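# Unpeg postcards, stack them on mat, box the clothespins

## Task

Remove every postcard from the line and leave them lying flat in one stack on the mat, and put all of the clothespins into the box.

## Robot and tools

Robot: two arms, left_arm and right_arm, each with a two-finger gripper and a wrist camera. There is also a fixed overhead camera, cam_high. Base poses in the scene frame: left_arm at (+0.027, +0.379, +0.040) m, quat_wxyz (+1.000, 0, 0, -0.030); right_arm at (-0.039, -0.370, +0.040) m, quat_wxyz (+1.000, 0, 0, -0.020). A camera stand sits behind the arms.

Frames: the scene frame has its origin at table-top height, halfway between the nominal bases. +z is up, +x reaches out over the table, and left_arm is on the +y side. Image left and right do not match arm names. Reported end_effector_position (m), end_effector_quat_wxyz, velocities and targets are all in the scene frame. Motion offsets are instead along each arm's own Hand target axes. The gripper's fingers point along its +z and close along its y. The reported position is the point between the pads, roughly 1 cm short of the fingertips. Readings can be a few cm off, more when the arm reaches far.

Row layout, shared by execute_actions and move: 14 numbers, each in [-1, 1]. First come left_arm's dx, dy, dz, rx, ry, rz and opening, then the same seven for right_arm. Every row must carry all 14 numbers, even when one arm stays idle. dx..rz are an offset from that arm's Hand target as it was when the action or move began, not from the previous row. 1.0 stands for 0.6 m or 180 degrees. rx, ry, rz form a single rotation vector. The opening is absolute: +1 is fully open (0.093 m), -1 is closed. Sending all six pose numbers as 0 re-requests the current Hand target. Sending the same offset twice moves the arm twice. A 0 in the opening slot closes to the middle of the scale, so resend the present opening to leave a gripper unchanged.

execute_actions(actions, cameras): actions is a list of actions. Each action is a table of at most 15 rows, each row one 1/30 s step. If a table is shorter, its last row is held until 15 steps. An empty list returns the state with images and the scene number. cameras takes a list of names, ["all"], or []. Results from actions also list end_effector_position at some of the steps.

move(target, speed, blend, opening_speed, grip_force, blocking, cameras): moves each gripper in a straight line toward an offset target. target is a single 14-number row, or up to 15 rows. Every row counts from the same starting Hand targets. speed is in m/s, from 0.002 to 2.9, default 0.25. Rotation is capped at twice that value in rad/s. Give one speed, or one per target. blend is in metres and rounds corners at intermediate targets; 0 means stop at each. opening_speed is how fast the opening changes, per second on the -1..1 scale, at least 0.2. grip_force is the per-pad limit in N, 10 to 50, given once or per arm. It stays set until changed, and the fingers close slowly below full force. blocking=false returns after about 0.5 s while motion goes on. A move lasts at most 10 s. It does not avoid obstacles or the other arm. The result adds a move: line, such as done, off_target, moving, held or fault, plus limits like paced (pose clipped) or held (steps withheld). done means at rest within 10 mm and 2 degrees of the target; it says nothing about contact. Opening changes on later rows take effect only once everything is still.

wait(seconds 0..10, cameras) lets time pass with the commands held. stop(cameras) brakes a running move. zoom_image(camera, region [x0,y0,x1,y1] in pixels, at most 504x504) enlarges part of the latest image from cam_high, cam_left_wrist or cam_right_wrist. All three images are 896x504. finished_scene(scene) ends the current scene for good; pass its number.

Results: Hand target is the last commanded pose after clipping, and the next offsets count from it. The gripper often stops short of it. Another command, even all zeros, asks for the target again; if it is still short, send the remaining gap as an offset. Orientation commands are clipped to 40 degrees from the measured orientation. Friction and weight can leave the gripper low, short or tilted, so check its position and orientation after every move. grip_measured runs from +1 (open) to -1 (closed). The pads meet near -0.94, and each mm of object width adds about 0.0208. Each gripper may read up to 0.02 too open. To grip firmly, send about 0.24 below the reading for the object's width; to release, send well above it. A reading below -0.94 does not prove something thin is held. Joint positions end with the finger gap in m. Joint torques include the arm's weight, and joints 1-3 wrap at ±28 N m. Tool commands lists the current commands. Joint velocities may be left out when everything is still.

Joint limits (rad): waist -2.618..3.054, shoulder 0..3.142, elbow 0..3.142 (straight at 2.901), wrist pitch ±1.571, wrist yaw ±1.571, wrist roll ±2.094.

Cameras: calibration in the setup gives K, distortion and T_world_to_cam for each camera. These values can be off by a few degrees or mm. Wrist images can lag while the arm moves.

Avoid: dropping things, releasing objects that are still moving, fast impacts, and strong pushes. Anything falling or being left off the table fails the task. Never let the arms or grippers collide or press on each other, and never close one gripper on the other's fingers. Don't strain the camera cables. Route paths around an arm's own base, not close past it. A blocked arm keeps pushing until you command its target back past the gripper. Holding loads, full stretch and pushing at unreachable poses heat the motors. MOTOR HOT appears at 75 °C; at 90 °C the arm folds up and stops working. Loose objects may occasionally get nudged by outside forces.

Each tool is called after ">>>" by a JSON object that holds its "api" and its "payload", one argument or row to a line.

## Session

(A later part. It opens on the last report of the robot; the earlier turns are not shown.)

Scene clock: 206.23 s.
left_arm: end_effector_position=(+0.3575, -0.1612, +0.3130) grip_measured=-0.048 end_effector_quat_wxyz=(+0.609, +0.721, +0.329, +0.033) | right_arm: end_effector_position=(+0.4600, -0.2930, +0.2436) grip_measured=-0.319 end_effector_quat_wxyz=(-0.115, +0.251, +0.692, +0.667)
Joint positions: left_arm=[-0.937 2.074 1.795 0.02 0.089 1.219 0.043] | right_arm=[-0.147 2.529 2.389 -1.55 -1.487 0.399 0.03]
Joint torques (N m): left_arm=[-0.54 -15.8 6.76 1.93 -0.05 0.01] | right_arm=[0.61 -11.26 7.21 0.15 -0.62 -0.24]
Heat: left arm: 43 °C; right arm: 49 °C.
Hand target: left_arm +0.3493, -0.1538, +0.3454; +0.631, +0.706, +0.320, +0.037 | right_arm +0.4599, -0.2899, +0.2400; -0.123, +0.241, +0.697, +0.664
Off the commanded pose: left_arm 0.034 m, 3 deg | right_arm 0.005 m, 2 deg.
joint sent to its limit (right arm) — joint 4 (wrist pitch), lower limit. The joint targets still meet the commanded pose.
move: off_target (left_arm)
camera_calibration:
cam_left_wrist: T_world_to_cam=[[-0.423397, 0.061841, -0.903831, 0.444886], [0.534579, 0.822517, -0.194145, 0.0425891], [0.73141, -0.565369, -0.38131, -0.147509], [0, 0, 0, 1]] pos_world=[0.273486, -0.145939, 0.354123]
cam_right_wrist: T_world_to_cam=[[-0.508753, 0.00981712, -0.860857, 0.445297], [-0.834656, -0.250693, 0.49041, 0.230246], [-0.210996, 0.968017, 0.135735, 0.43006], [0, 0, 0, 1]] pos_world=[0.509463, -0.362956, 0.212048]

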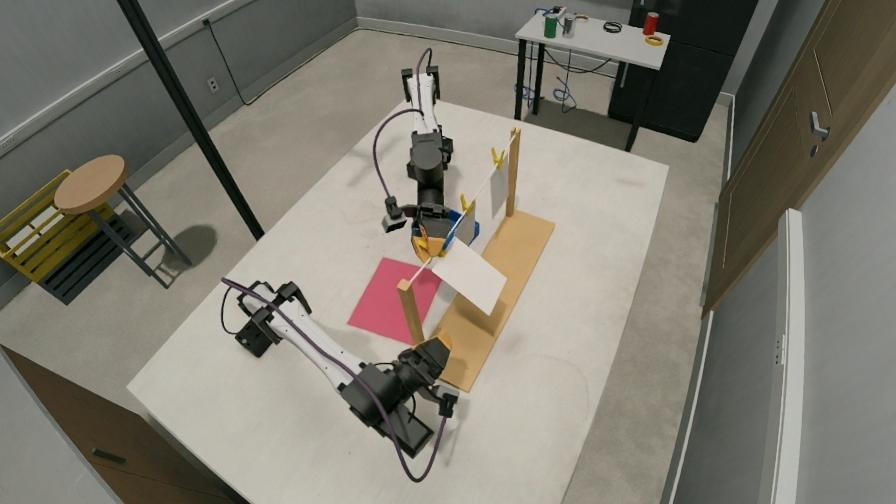

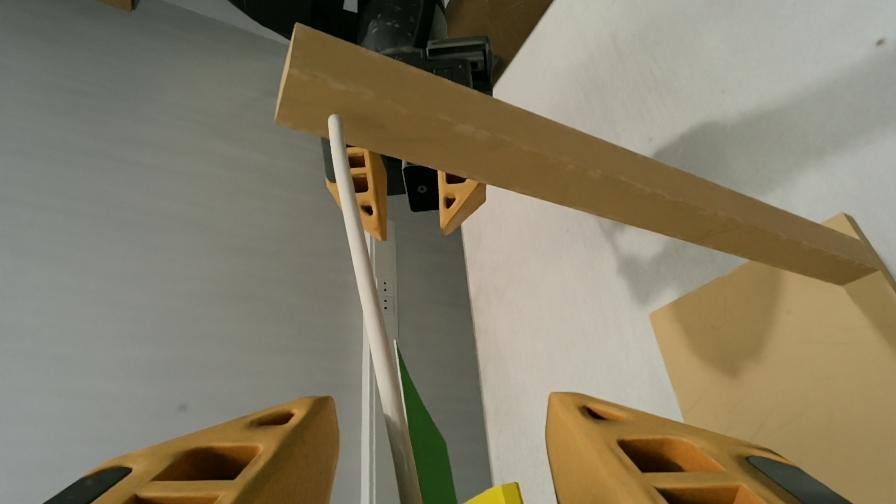

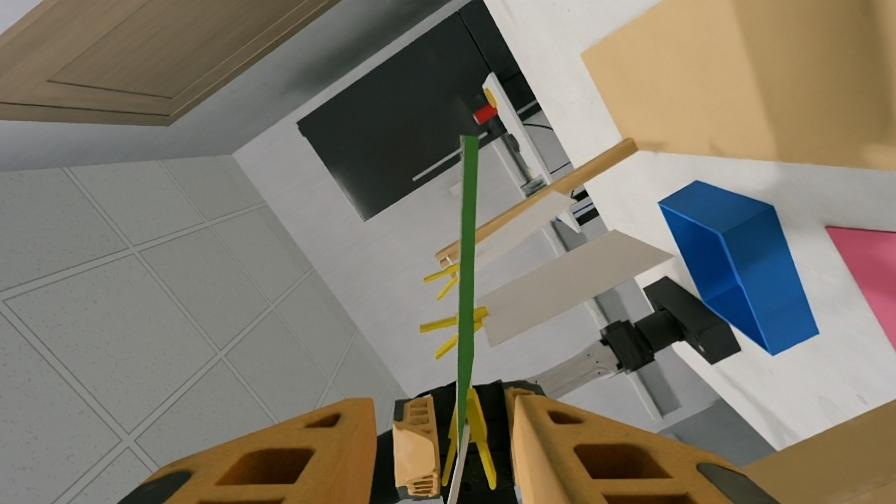

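>>> {"api": "move", "payload": {
  "target": [
    [0,0,0,0,0,0,-0.05,0,-0.0167,0.1,0.028,0,0,-0.32]
  ],
  "speed": 0.08,
  "cameras": ["cam_high","cam_right_wrist"]
}}

>>> {"api": "zoom_image", "payload": {
  "camera": "cam_high",
  "region": [380, 180, 540, 340]
}}

Scene clock: 230.17 s.
left_arm: end_effector_position=(+0.3576, -0.1612, +0.3130) grip_measured=-0.048 end_effector_quat_wxyz=(+0.609, +0.721, +0.329, +0.033) | right_arm: end_effector_position=(+0.4663, -0.2328, +0.2066) grip_measured=-0.319 end_effector_quat_wxyz=(-0.153, +0.245, +0.721, +0.630)
Joint positions: left_arm=[-0.937 2.074 1.795 0.02 0.088 1.219 0.043] | right_arm=[-0.019 2.469 2.181 -1.101 -1.408 0.75 0.03]
Joint torques (N m): left_arm=[-0.39 -15.73 6.76 1.96 -0.07 0.02] | right_arm=[0.31 -16.53 6.04 0.85 -0.6 0.06]
Motor temperatures (°C): left_arm=[23 54 36 41 23 25 22] | right_arm=[23 51 39 27 24 25 24]
Heat: left arm: 54 °C; right arm: 51 °C.
Hand target: left_arm +0.3493, -0.1538, +0.3454; +0.631, +0.706, +0.320, +0.037 | right_arm +0.4639, -0.2308, +0.2261; -0.134, +0.235, +0.725, +0.633
Off the commanded pose: left_arm 0.034 m, 3 deg | right_arm 0.020 m, 3 deg.
move: off_target (left_arm, right_arm)
camera_calibration:
cam_right_wrist: T_world_to_cam=[[-0.553178, -0.0935105, -0.827798, 0.405944], [-0.783123, -0.280503, 0.55501, 0.224448], [-0.284099, 0.955287, 0.0819377, 0.420409], [0, 0, 0, 1]] pos_world=[0.519768, -0.300693, 0.177021]
Images, in order (width x height): cam_high 896x504, cam_right_wrist 896x504.

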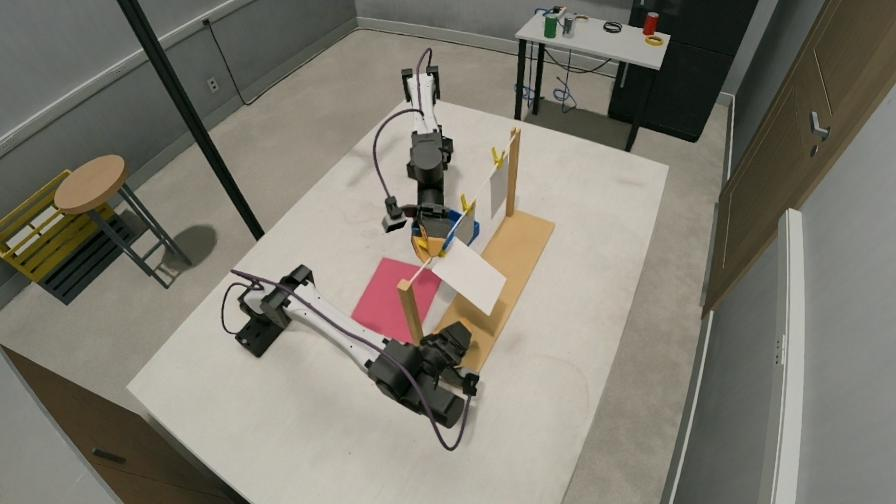

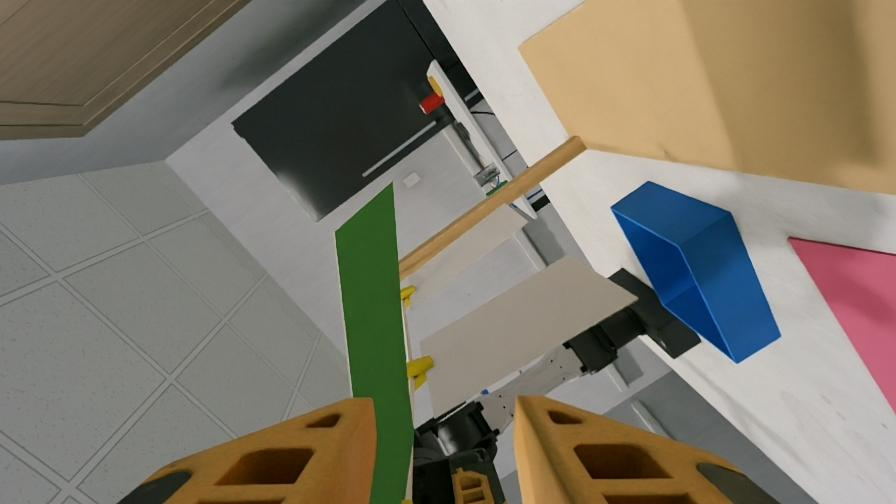

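Scaled by 3.150 from the camera's 896x504 image, which has a finer 1280x720 frame.

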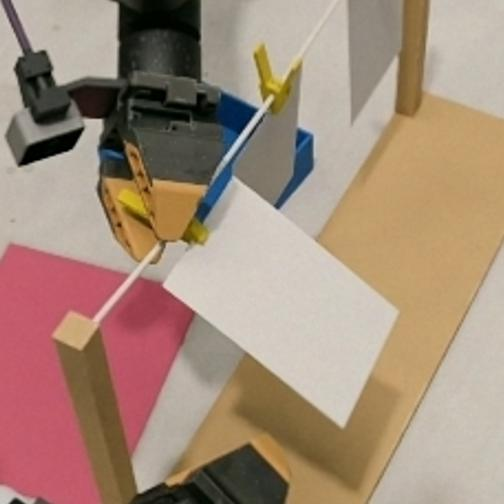

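>>> {"api": "move", "payload": {
  "target": [
    [0,0,0,0,0,0,-0.05,-0.0068,0.0383,-0.0022,0,0,0,-0.32]
  ],
  "speed": 0.08,
  "cameras": ["cam_right_wrist"]
}}

Scene clock: 242.27 s.
left_arm: end_effector_position=(+0.3576, -0.1612, +0.3130) grip_measured=-0.048 end_effector_quat_wxyz=(+0.609, +0.721, +0.329, +0.033) | right_arm: end_effector_position=(+0.4765, -0.2335, +0.2347) grip_measured=-0.319 end_effector_quat_wxyz=(-0.141, +0.243, +0.721, +0.633)
Joint positions: left_arm=[-0.937 2.074 1.795 0.02 0.088 1.219 0.043] | right_arm=[-0.019 2.469 2.284 -1.1 -1.406 0.834 0.03]
Joint torques (N m): left_arm=[-0.49 -15.82 6.84 1.94 -0.04 0.01] | right_arm=[0.5 -12.57 9.68 0.84 -0.58 0.07]
Motor temperatures (°C): left_arm=[23 57 36 42 23 25 22] | right_arm=[23 52 39 27 24 25 24]
Heat: left arm: 57 °C; right arm: 52 °C.
Hand target: left_arm +0.3493, -0.1538, +0.3454; +0.631, +0.706, +0.320, +0.037 | right_arm +0.4789, -0.2308, +0.2439; -0.134, +0.235, +0.725, +0.633
Off the commanded pose: left_arm 0.034 m, 3 deg | right_arm 0.010 m, 1 deg.
move: off_target (left_arm)
camera_calibration:
cam_right_wrist: T_world_to_cam=[[-0.536602, -0.0860641, -0.839435, 0.431393], [-0.798535, -0.269766, 0.538115, 0.230407], [-0.272763, 0.959072, 0.0760315, 0.418505], [0, 0, 0, 1]] pos_world=[0.529627, -0.302093, 0.206321]
Images, in order (width x height): cam_right_wrist 896x504.

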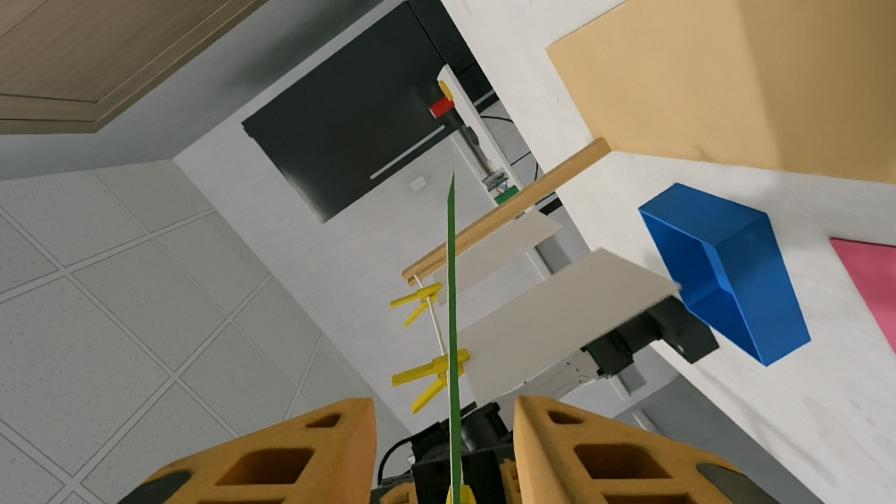

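>>> {"api": "move", "payload": {
  "target": [
    [0,0,0,0,0,0,-0.05,0,0.0,0.083,0,0,0,-0.32]
  ],
  "speed": 0.06,
  "cameras": ["cam_right_wrist","cam_high"]
}}

>>> {"api": "zoom_image", "payload": {
  "camera": "cam_high",
  "region": [400, 200, 540, 340]
}}

Scene clock: 251.83 s.
left_arm: end_effector_position=(+0.3576, -0.1612, +0.3130) grip_measured=-0.048 end_effector_quat_wxyz=(+0.609, +0.721, +0.329, +0.033) | right_arm: end_effector_position=(+0.4871, -0.1847, +0.2136) grip_measured=-0.319 end_effector_quat_wxyz=(-0.152, +0.248, +0.723, +0.627)
Joint positions: left_arm=[-0.937 2.074 1.795 0.02 0.088 1.219 0.043] | right_arm=[0.078 2.407 2.046 -0.553 -1.358 1.235 0.03]
Joint torques (N m): left_arm=[-0.54 -15.73 6.82 1.96 -0.04 -0.02] | right_arm=[0.44 -16.69 6.56 1.47 -0.48 0.08]
Motor temperatures (°C): left_arm=[23 59 35 42 23 25 22] | right_arm=[23 52 39 28 24 25 24]
Heat: left arm: 59 °C; right arm: 52 °C.
Hand target: left_arm +0.3493, -0.1538, +0.3454; +0.631, +0.706, +0.320, +0.037 | right_arm +0.4841, -0.1819, +0.2358; -0.134, +0.235, +0.725, +0.633
Off the commanded pose: left_arm 0.034 m, 3 deg | right_arm 0.023 m, 3 deg.
move: off_target (left_arm, right_arm)
camera_calibration:
cam_right_wrist: T_world_to_cam=[[-0.555496, -0.0972532, -0.825813, 0.427823], [-0.783098, -0.272769, 0.558886, 0.25089], [-0.27961, 0.957151, 0.0753633, 0.379294], [0, 0, 0, 1]] pos_world=[0.54018, -0.252999, 0.184498]
Images, in order (width x height): cam_high 896x504, cam_right_wrist 896x504.

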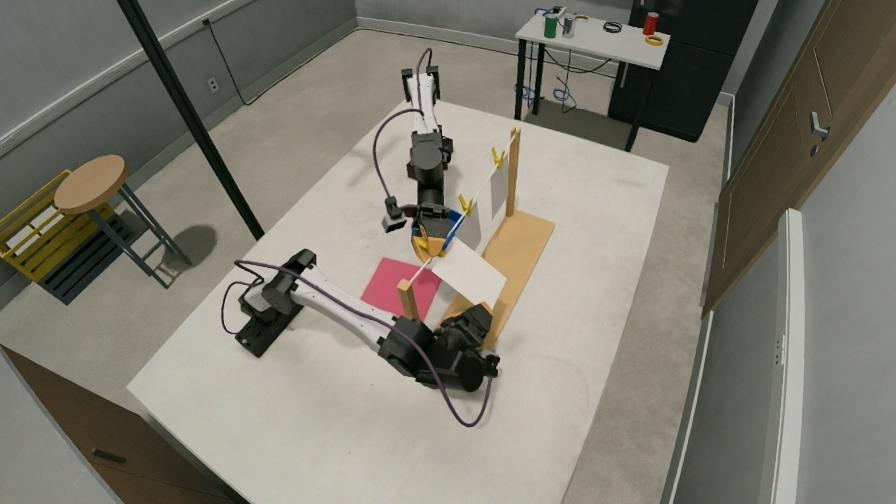

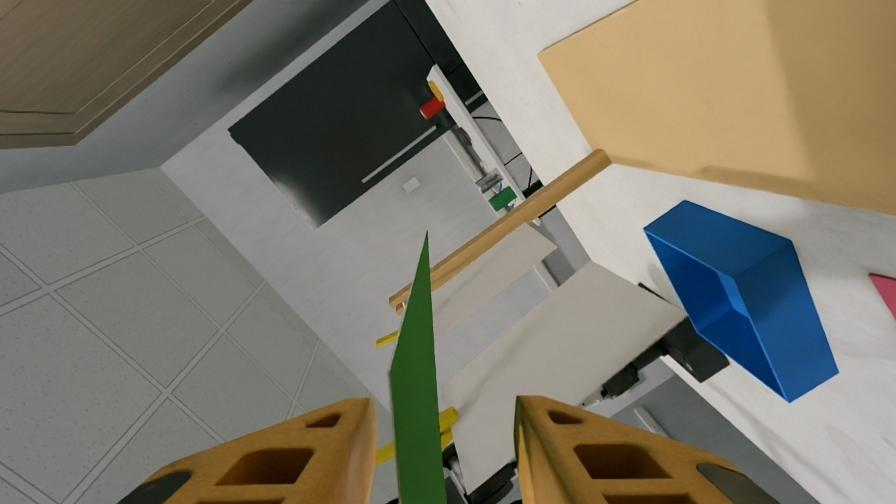

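Scaled by 3.600 from the camera's 896x504 image, which has a finer 1280x720 frame.

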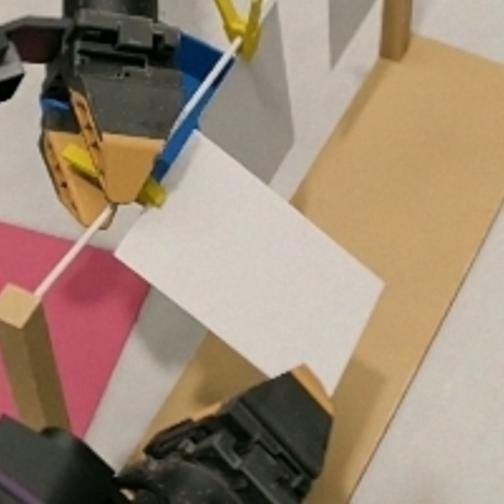

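>>> {"api": "move", "payload": {
  "target": [
    [0,0,0,0,0,0,-0.05,0.0097,0.0133,-0.0027,0,0,0,-0.32]
  ],
  "speed": 0.06,
  "cameras": ["cam_right_wrist"]
}}

Scene clock: 261.33 s.
left_arm: end_effector_position=(+0.3576, -0.1612, +0.3130) grip_measured=-0.048 end_effector_quat_wxyz=(+0.609, +0.721, +0.329, +0.033) | right_arm: end_effector_position=(+0.4861, -0.1848, +0.2223) grip_measured=-0.319 end_effector_quat_wxyz=(-0.150, +0.248, +0.722, +0.628)
Joint positions: left_arm=[-0.937 2.074 1.795 0.02 0.088 1.219 0.043] | right_arm=[0.078 2.39 2.046 -0.553 -1.358 1.249 0.03]
Joint torques (N m): left_arm=[-0.51 -15.79 6.87 1.94 -0.06 -0.03] | right_arm=[0.53 -16.42 7.43 1.41 -0.47 0.07]
Motor temperatures (°C): left_arm=[23 60 35 42 23 25 22] | right_arm=[23 55 39 28 24 25 24]
Heat: left arm: 60 °C; right arm: 55 °C.
Hand target: left_arm +0.3493, -0.1538, +0.3454; +0.631, +0.706, +0.320, +0.037 | right_arm +0.4830, -0.1818, +0.2459; -0.134, +0.235, +0.725, +0.633
Off the commanded pose: left_arm 0.034 m, 3 deg | right_arm 0.024 m, 2 deg.
move: off_target (left_arm, right_arm)
camera_calibration:
cam_right_wrist: T_world_to_cam=[[-0.553038, -0.0944554, -0.827784, 0.434235], [-0.785721, -0.271334, 0.555897, 0.247418], [-0.277114, 0.957839, 0.0758426, 0.377252], [0, 0, 0, 1]] pos_world=[0.539092, -0.253198, 0.193302]
Images, in order (width x height): cam_right_wrist 896x504.

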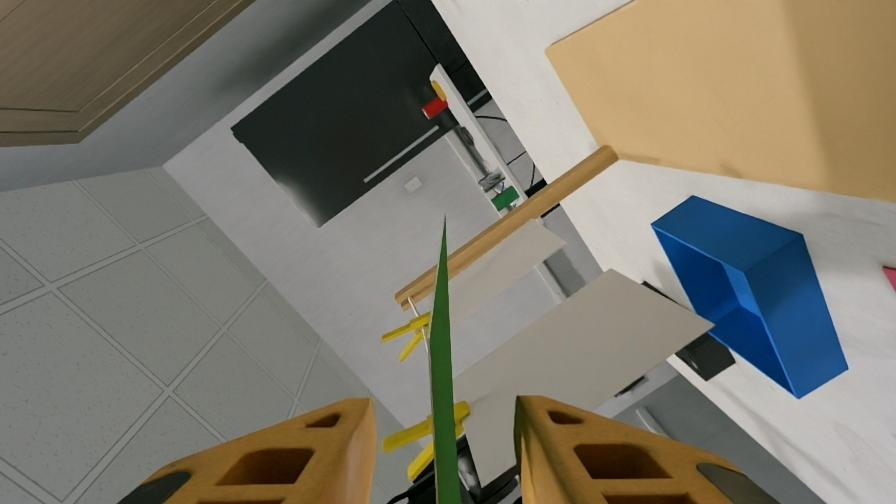

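>>> {"api": "zoom_image", "payload": {
  "camera": "cam_right_wrist",
  "region": [360, 200, 540, 504]
}}

Scaled by 1.658 from the camera's 896x504 image, which has a finer 1280x720 frame.

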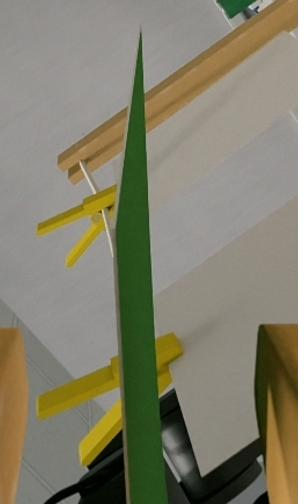

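>>> {"api": "move", "payload": {
  "target": [
    [0,0,0,0,0,0,-0.05,0,0,0,0,0,0,-1]
  ],
  "speed": 0.06,
  "opening_speed": 0.6,
  "cameras": ["all"]
}}

>>> {"api": "zoom_image", "payload": {
  "camera": "cam_high",
  "region": [390, 200, 530, 340]
}}

Scene clock: 276.50 s.
left_arm: end_effector_position=(+0.3575, -0.1612, +0.3129) grip_measured=-0.048 end_effector_quat_wxyz=(+0.609, +0.721, +0.329, +0.033) | right_arm: end_effector_position=(+0.4861, -0.1848, +0.2223) grip_measured=-0.988 end_effector_quat_wxyz=(-0.150, +0.248, +0.722, +0.628)
Joint positions: left_arm=[-0.937 2.074 1.795 0.02 0.088 1.219 0.043] | right_arm=[0.078 2.39 2.046 -0.553 -1.357 1.251 0]
Joint torques (N m): left_arm=[-0.57 -15.72 6.86 1.96 -0.03 -0.03] | right_arm=[0.53 -16.43 7.35 1.41 -0.47 0.06]
Motor temperatures (°C): left_arm=[23 62 35 43 23 25 22] | right_arm=[23 58 40 29 24 25 24]
Heat: left arm: 62 °C; right arm: 58 °C.
Hand target: left_arm +0.3493, -0.1538, +0.3454; +0.630, +0.706, +0.320, +0.037 | right_arm +0.4830, -0.1818, +0.2459; -0.134, +0.235, +0.725, +0.633
Off the commanded pose: left_arm 0.034 m, 3 deg | right_arm 0.024 m, 3 deg.
move: off_target (left_arm, right_arm)
camera_calibration:
cam_left_wrist: T_world_to_cam=[[-0.423567, 0.0620105, -0.90374, 0.444967], [0.534269, 0.822764, -0.193948, 0.0425871], [0.731538, -0.56499, -0.381626, -0.147451], [0, 0, 0, 1]] pos_world=[0.273587, -0.14594, 0.354123]
cam_right_wrist: T_world_to_cam=[[-0.554367, -0.0943615, -0.826906, 0.434575], [-0.785, -0.270797, 0.557175, 0.246925], [-0.2765, 0.958, 0.0760475, 0.377006], [0, 0, 0, 1]] pos_world=[0.538992, -0.253298, 0.193102]

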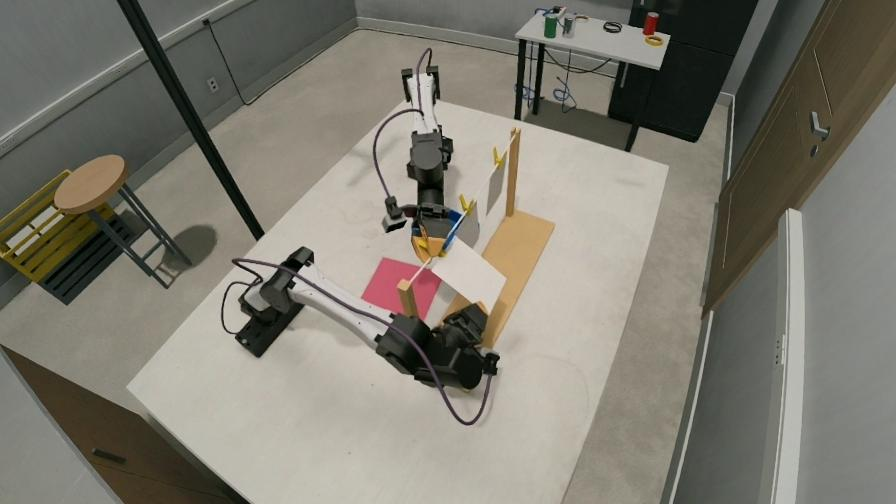

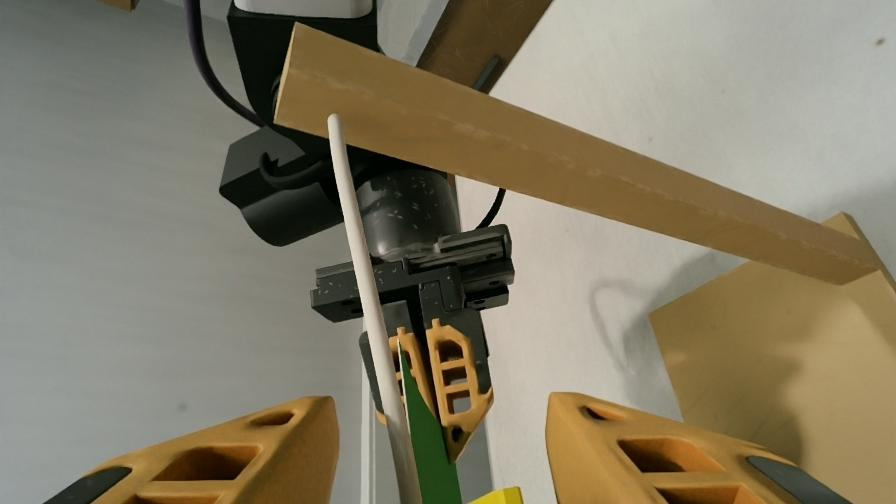

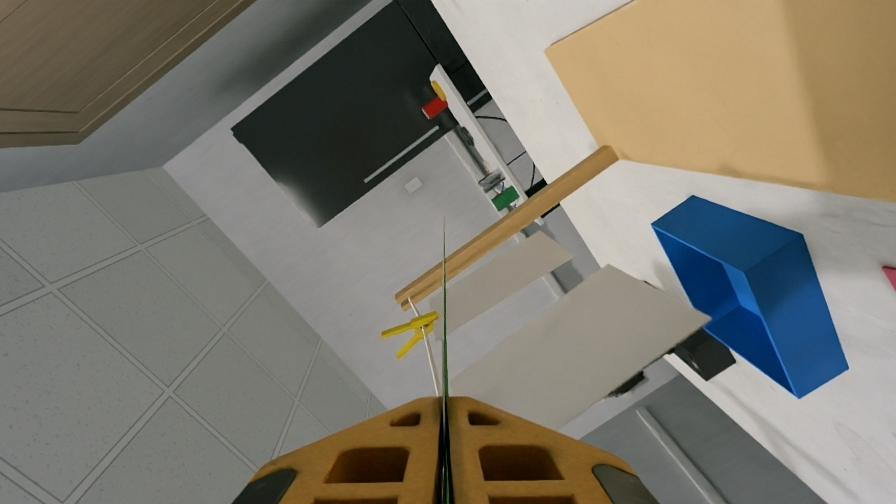

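Scaled by 3.600 from the camera's 896x504 image, which has a finer 1280x720 frame.

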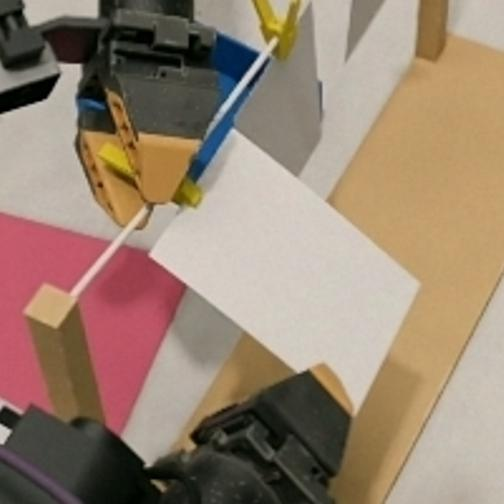

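>>> {"api": "zoom_image", "payload": {
  "camera": "cam_left_wrist",
  "region": [300, 300, 600, 504]
}}

Scaled by 1.680 from the camera's 896x504 image, which has a finer 1280x720 frame.

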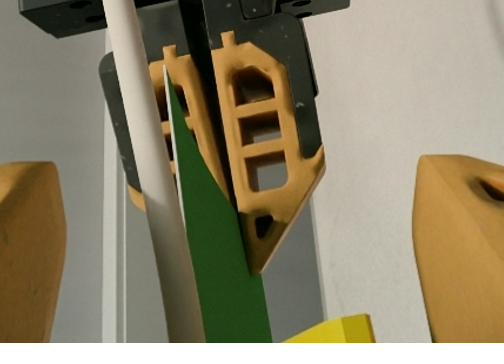

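>>> {"api": "move", "payload": {
  "target": [
    [0,0,0,0,0,0,-0.5,0,0,0,0,0,0,-1],
    [0,0,0,0,0,0,-0.85,0,0,0,0,0,0,-1]
  ],
  "speed": 0.06,
  "opening_speed": 0.6,
  "cameras": ["cam_high","cam_left_wrist"]
}}

>>> {"api": "zoom_image", "payload": {
  "camera": "cam_left_wrist",
  "region": [300, 300, 600, 504]
}}

>>> {"api": "zoom_image", "payload": {
  "camera": "cam_high",
  "region": [390, 200, 530, 340]
}}

Scene clock: 299.63 s.
left_arm: end_effector_position=(+0.3576, -0.1611, +0.3129) grip_measured=-0.640 end_effector_quat_wxyz=(+0.609, +0.721, +0.330, +0.033) | right_arm: end_effector_position=(+0.4862, -0.1848, +0.2222) grip_measured=-0.988 end_effector_quat_wxyz=(-0.150, +0.248, +0.722, +0.628)
Joint positions: left_arm=[-0.937 2.074 1.795 0.02 0.088 1.219 0.014] | right_arm=[0.078 2.39 2.046 -0.553 -1.356 1.251 0]
Joint velocities: left_arm=[0.007 0.002 -0.002 -0.037 -0.022 0.022 -0.004] | right_arm=[within noise]
Joint torques (N m): left_arm=[-0.42 -15.82 6.8 1.95 -0.06 0.01] | right_arm=[0.54 -16.42 7.36 1.41 -0.48 0.06]
Motor temperatures (°C): left_arm=[23 64 35 44 23 25 22] | right_arm=[23 63 41 29 24 25 24]
Heat: left arm: 64 °C; right arm: 63 °C.
Hand target: left_arm +0.3493, -0.1538, +0.3454; +0.630, +0.706, +0.320, +0.037 | right_arm +0.4830, -0.1818, +0.2459; -0.134, +0.235, +0.725, +0.633
Off the commanded pose: left_arm 0.034 m, 3 deg | right_arm 0.024 m, 3 deg.
move: off_target (left_arm, right_arm); target 2's new opening was sent with left_arm's hand 0.034 m and 3 deg from that target
camera_calibration:
cam_left_wrist: T_world_to_cam=[[-0.423512, 0.0619097, -0.903773, 0.444859], [0.533952, 0.822996, -0.193836, 0.0426489], [0.731801, -0.564663, -0.381606, -0.147522], [0, 0, 0, 1]] pos_world=[0.273587, -0.145941, 0.354023]
Images, in order (width x height): cam_high 896x504, cam_left_wrist 896x504.

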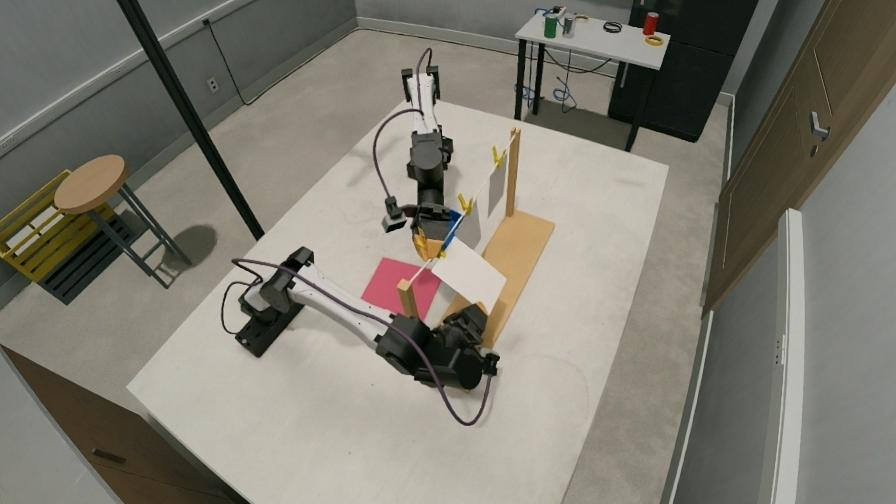

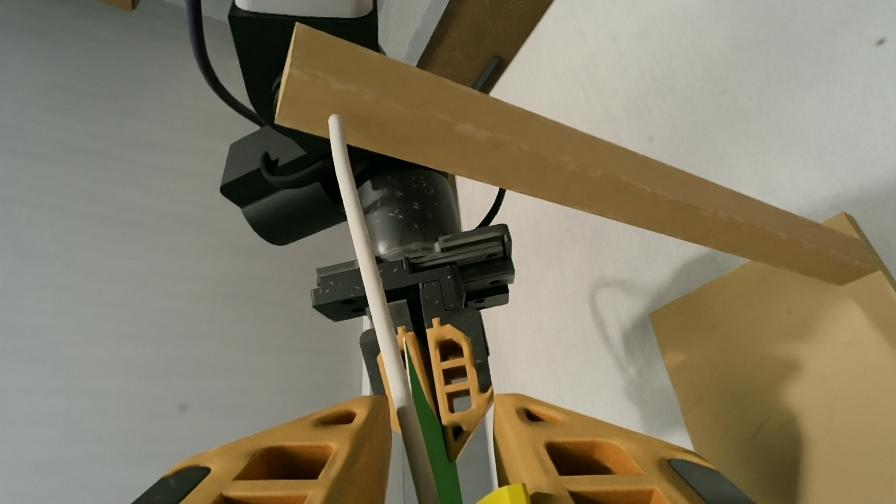

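Scaled by 1.680 from the camera's 896x504 image, which has a finer 1280x720 frame.

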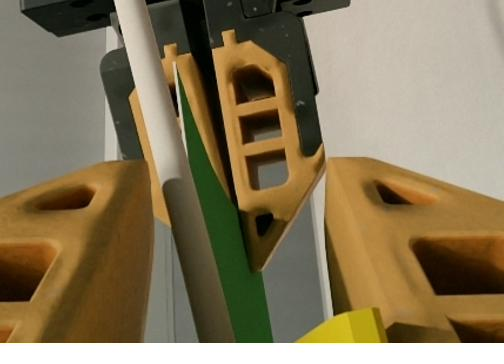

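Scaled by 3.600 from the camera's 896x504 image, which has a finer 1280x720 frame.

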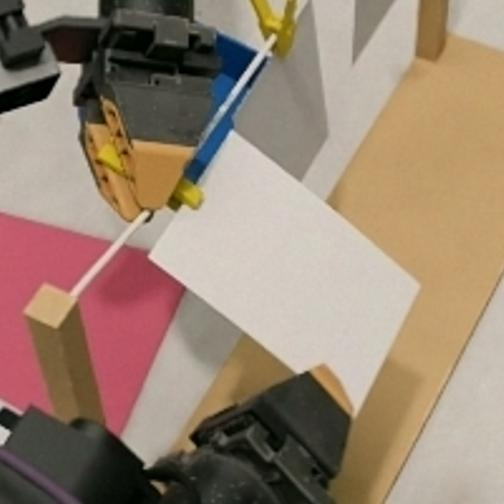

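>>> {"api": "move", "payload": {
  "target": [
    [0,0,0,0,0,0,-1,0,0,0,0,0,0,-1]
  ],
  "speed": 0.06,
  "opening_speed": 0.6,
  "cameras": ["cam_left_wrist"]
}}

>>> {"api": "zoom_image", "payload": {
  "camera": "cam_left_wrist",
  "region": [300, 300, 600, 504]
}}

Scene clock: 303.73 s.
left_arm: end_effector_position=(+0.3576, -0.1611, +0.3129) grip_measured=-0.656 end_effector_quat_wxyz=(+0.609, +0.721, +0.330, +0.033) | right_arm: end_effector_position=(+0.4862, -0.1848, +0.2222) grip_measured=-0.988 end_effector_quat_wxyz=(-0.150, +0.248, +0.722, +0.628)
Joint positions: left_arm=[-0.937 2.074 1.795 0.02 0.088 1.219 0.014] | right_arm=[0.078 2.39 2.046 -0.553 -1.356 1.251 0]
Joint torques (N m): left_arm=[-0.38 -15.66 6.76 1.96 -0.05 0.02] | right_arm=[0.57 -16.43 7.35 1.41 -0.48 0.06]
Motor temperatures (°C): left_arm=[23 65 35 44 23 25 23] | right_arm=[23 63 41 29 24 25 24]
Heat: left arm: 65 °C; right arm: 63 °C.
Hand target: left_arm +0.3493, -0.1538, +0.3454; +0.630, +0.706, +0.320, +0.037 | right_arm +0.4830, -0.1818, +0.2459; -0.134, +0.235, +0.725, +0.633
Off the commanded pose: left_arm 0.034 m, 3 deg | right_arm 0.024 m, 3 deg.
move: off_target (left_arm, right_arm)
camera_calibration:
cam_left_wrist: T_world_to_cam=[[-0.423512, 0.0619097, -0.903773, 0.444859], [0.533952, 0.822996, -0.193836, 0.0426489], [0.731801, -0.564663, -0.381606, -0.147522], [0, 0, 0, 1]] pos_world=[0.273587, -0.145941, 0.354023]
Images, in order (width x height): cam_left_wrist 896x504.

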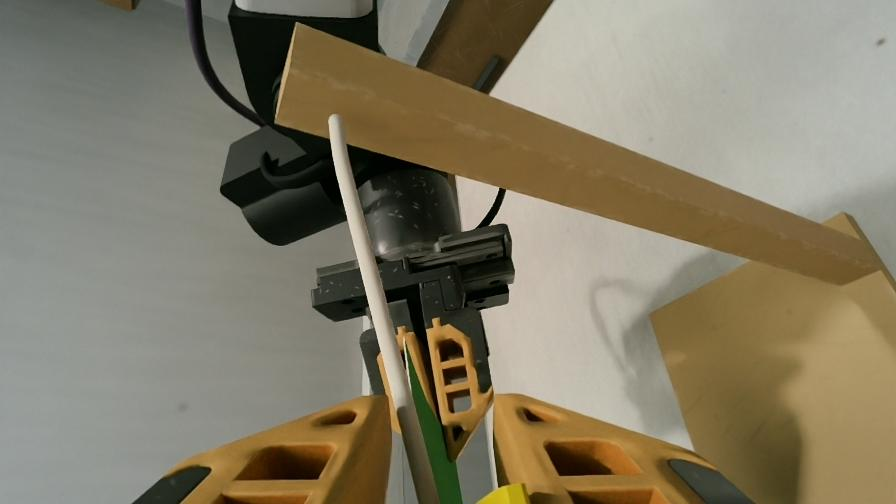

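Scaled by 1.680 from the camera's 896x504 image, which has a finer 1280x720 frame.

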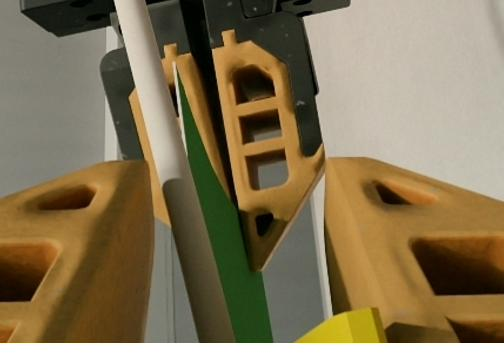

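>>> {"api": "move", "payload": {
  "target": [
    [0,0,0,0,0,0,-0.05,0,0,0,0,0,0,-1],
    [-0.024,0.003,-0.014,0,0,0,-0.05,0,0,0,0,0,0,-1],
    [-0.024,0.003,-0.014,0,0,0,-0.6,0,0,0,0,0,0,-1],
    [-0.024,0.003,-0.014,0,0,0,-0.9,0,0,0,0,0,0,-1]
  ],
  "speed": 0.08,
  "opening_speed": 0.8,
  "cameras": ["cam_high","cam_left_wrist"]
}}

>>> {"api": "zoom_image", "payload": {
  "camera": "cam_left_wrist",
  "region": [300, 300, 600, 504]
}}

>>> {"api": "zoom_image", "payload": {
  "camera": "cam_high",
  "region": [390, 200, 530, 340]
}}

Scene clock: 314.90 s.
left_arm: end_effector_position=(+0.3419, -0.1623, +0.3229) grip_measured=-0.734 end_effector_quat_wxyz=(+0.610, +0.722, +0.326, +0.034) | right_arm: end_effector_position=(+0.4862, -0.1848, +0.2222) grip_measured=-0.988 end_effector_quat_wxyz=(-0.150, +0.249, +0.722, +0.628)
Joint positions: left_arm=[-0.966 2.041 1.783 0.001 0.062 1.219 0.01] | right_arm=[0.078 2.39 2.046 -0.553 -1.356 1.251 0]
Joint torques (N m): left_arm=[-0.46 -15.39 6.69 1.97 -0.05 -0.06] | right_arm=[0.55 -16.43 7.35 1.41 -0.48 0.05]
Motor temperatures (°C): left_arm=[23 66 35 44 23 25 23] | right_arm=[23 65 41 29 24 25 24]
Heat: left arm: 66 °C; right arm: 65 °C.
Hand target: left_arm +0.3348, -0.1538, +0.3536; +0.630, +0.706, +0.320, +0.037 | right_arm +0.4830, -0.1818, +0.2459; -0.134, +0.235, +0.725, +0.633
Off the commanded pose: left_arm 0.033 m, 3 deg | right_arm 0.024 m, 3 deg.
move: off_target (left_arm, right_arm); target 3's new opening was sent with left_arm's hand 0.033 m and 3 deg from that target; target 4's new opening was sent with left_arm's hand 0.033 m and 3 deg from that target
camera_calibration:
cam_left_wrist: T_world_to_cam=[[-0.416856, 0.0646462, -0.906671, 0.446574], [0.538529, 0.821125, -0.18905, 0.0504718], [0.732269, -0.567076, -0.377105, -0.134773], [0, 0, 0, 1]] pos_world=[0.257666, -0.146739, 0.363614]
Images, in order (width x height): cam_high 896x504, cam_left_wrist 896x504.

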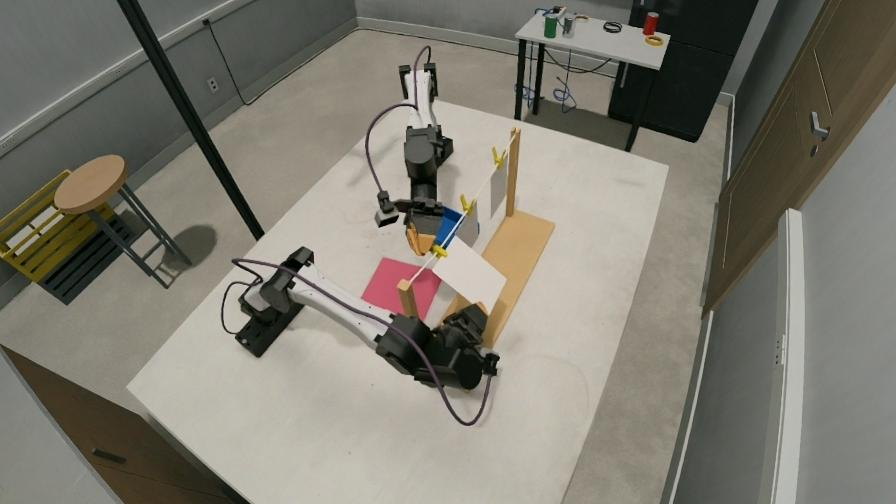

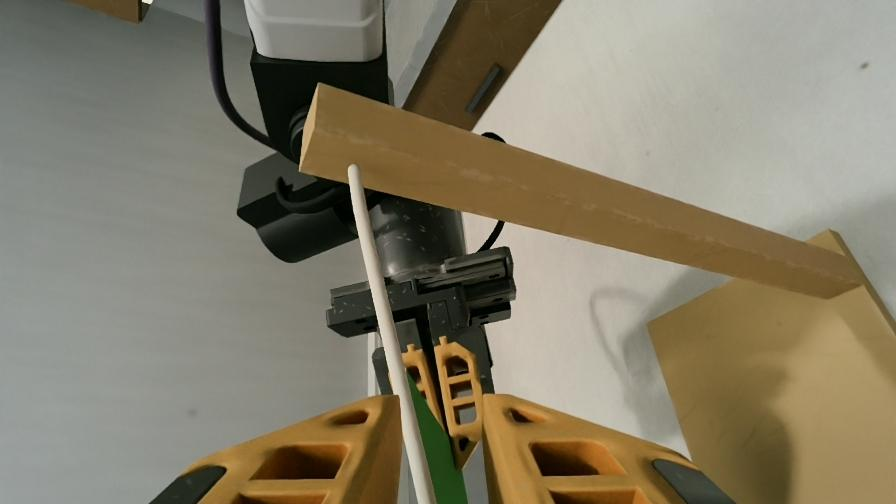

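Scaled by 1.680 from the camera's 896x504 image, which has a finer 1280x720 frame.

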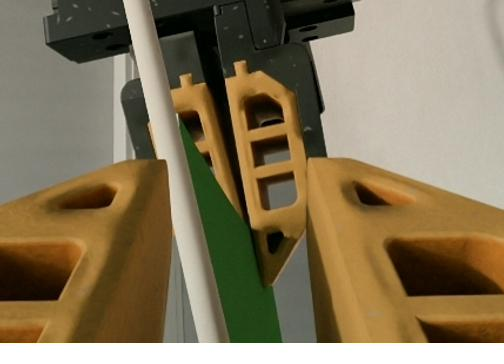

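Scaled by 3.600 from the camera's 896x504 image, which has a finer 1280x720 frame.

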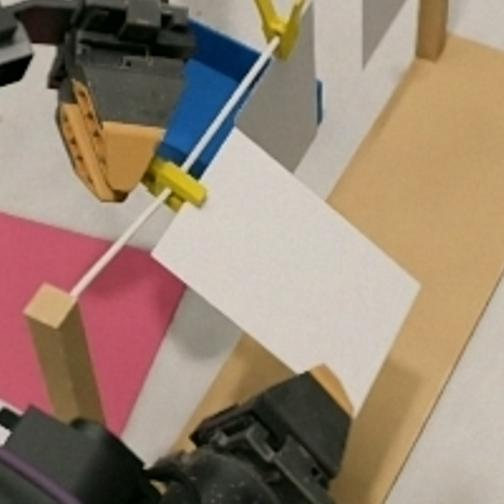

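>>> {"api": "move", "payload": {
  "target": [
    [-0.045,0.006,-0.028,0,0,0,-0.95,0,0,0,0,0,0,-1]
  ],
  "speed": 0.06,
  "opening_speed": 0.8,
  "cameras": ["cam_high","cam_left_wrist","cam_right_wrist"]
}}

>>> {"api": "zoom_image", "payload": {
  "camera": "cam_high",
  "region": [390, 200, 530, 340]
}}

Scene clock: 319.90 s.
left_arm: end_effector_position=(+0.3130, -0.1621, +0.3389) grip_measured=-0.749 end_effector_quat_wxyz=(+0.608, +0.724, +0.323, +0.036) | right_arm: end_effector_position=(+0.4862, -0.1848, +0.2222) grip_measured=-0.988 end_effector_quat_wxyz=(-0.150, +0.249, +0.722, +0.628)
Joint positions: left_arm=[-1.02 1.982 1.764 -0.044 0.012 1.213 0.009] | right_arm=[0.078 2.39 2.046 -0.553 -1.356 1.251 0]
Joint torques (N m): left_arm=[-0.25 -14.84 6.9 1.98 -0.08 -0.13] | right_arm=[0.54 -16.38 7.32 1.42 -0.48 0.06]
Motor temperatures (°C): left_arm=[23 66 35 44 23 25 23] | right_arm=[23 66 41 29 24 25 24]
Heat: left arm: 66 °C; right arm: 66 °C.
Hand target: left_arm +0.3072, -0.1526, +0.3699; +0.630, +0.706, +0.320, +0.037 | right_arm +0.4830, -0.1818, +0.2459; -0.134, +0.235, +0.725, +0.633
Off the commanded pose: left_arm 0.033 m, 3 deg | right_arm 0.024 m, 3 deg.
move: off_target (left_arm, right_arm)
camera_calibration:
cam_left_wrist: T_world_to_cam=[[-0.413199, 0.0724078, -0.907758, 0.449401], [0.542409, 0.820282, -0.181467, 0.0650184], [0.731478, -0.567357, -0.378214, -0.106944], [0, 0, 0, 1]] pos_world=[0.228652, -0.146549, 0.379299]
cam_right_wrist: T_world_to_cam=[[-0.554415, -0.0946451, -0.826841, 0.434562], [-0.785206, -0.269778, 0.557379, 0.24731], [-0.275816, 0.95826, 0.0752528, 0.376982], [0, 0, 0, 1]] pos_world=[0.539094, -0.253399, 0.193099]

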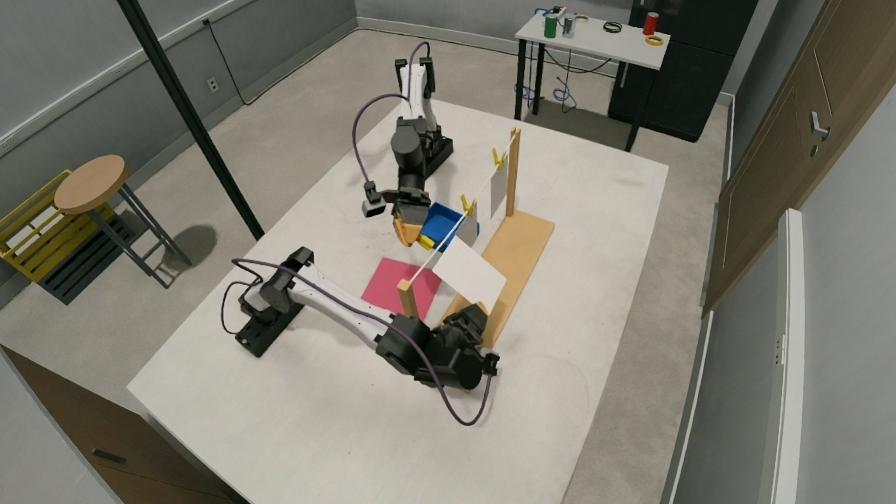

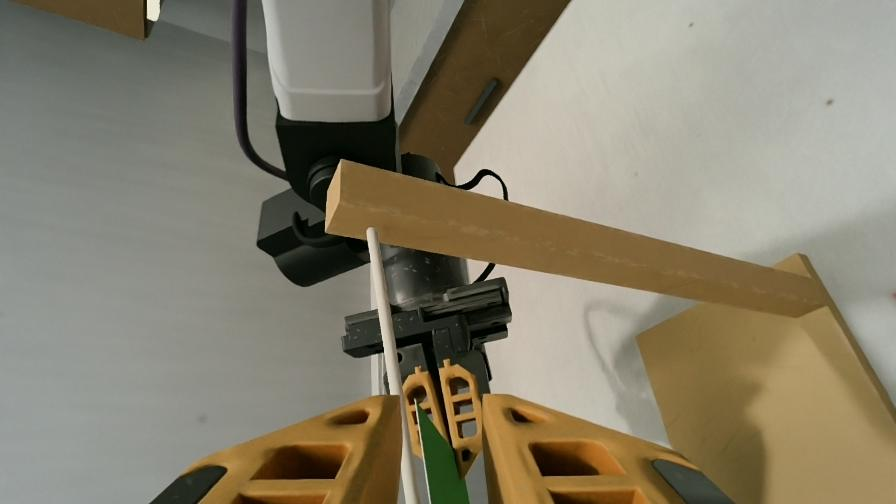

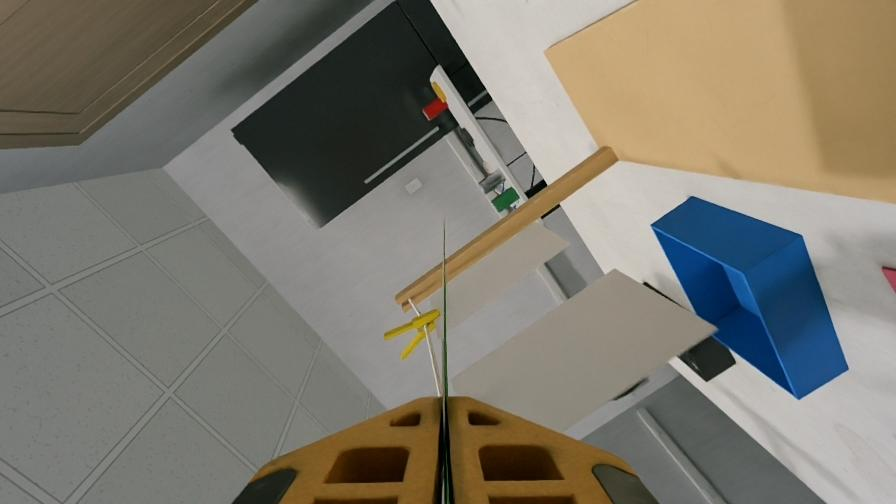

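Scaled by 3.600 from the camera's 896x504 image, which has a finer 1280x720 frame.

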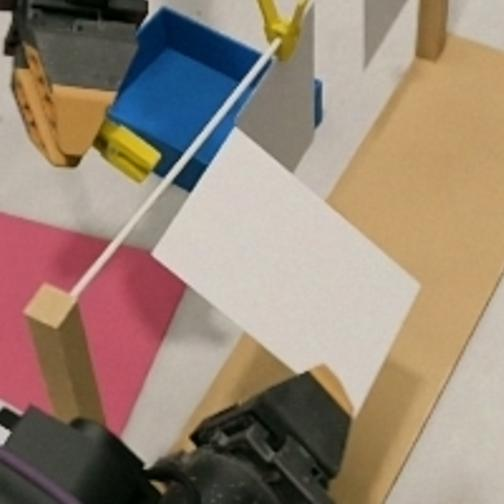

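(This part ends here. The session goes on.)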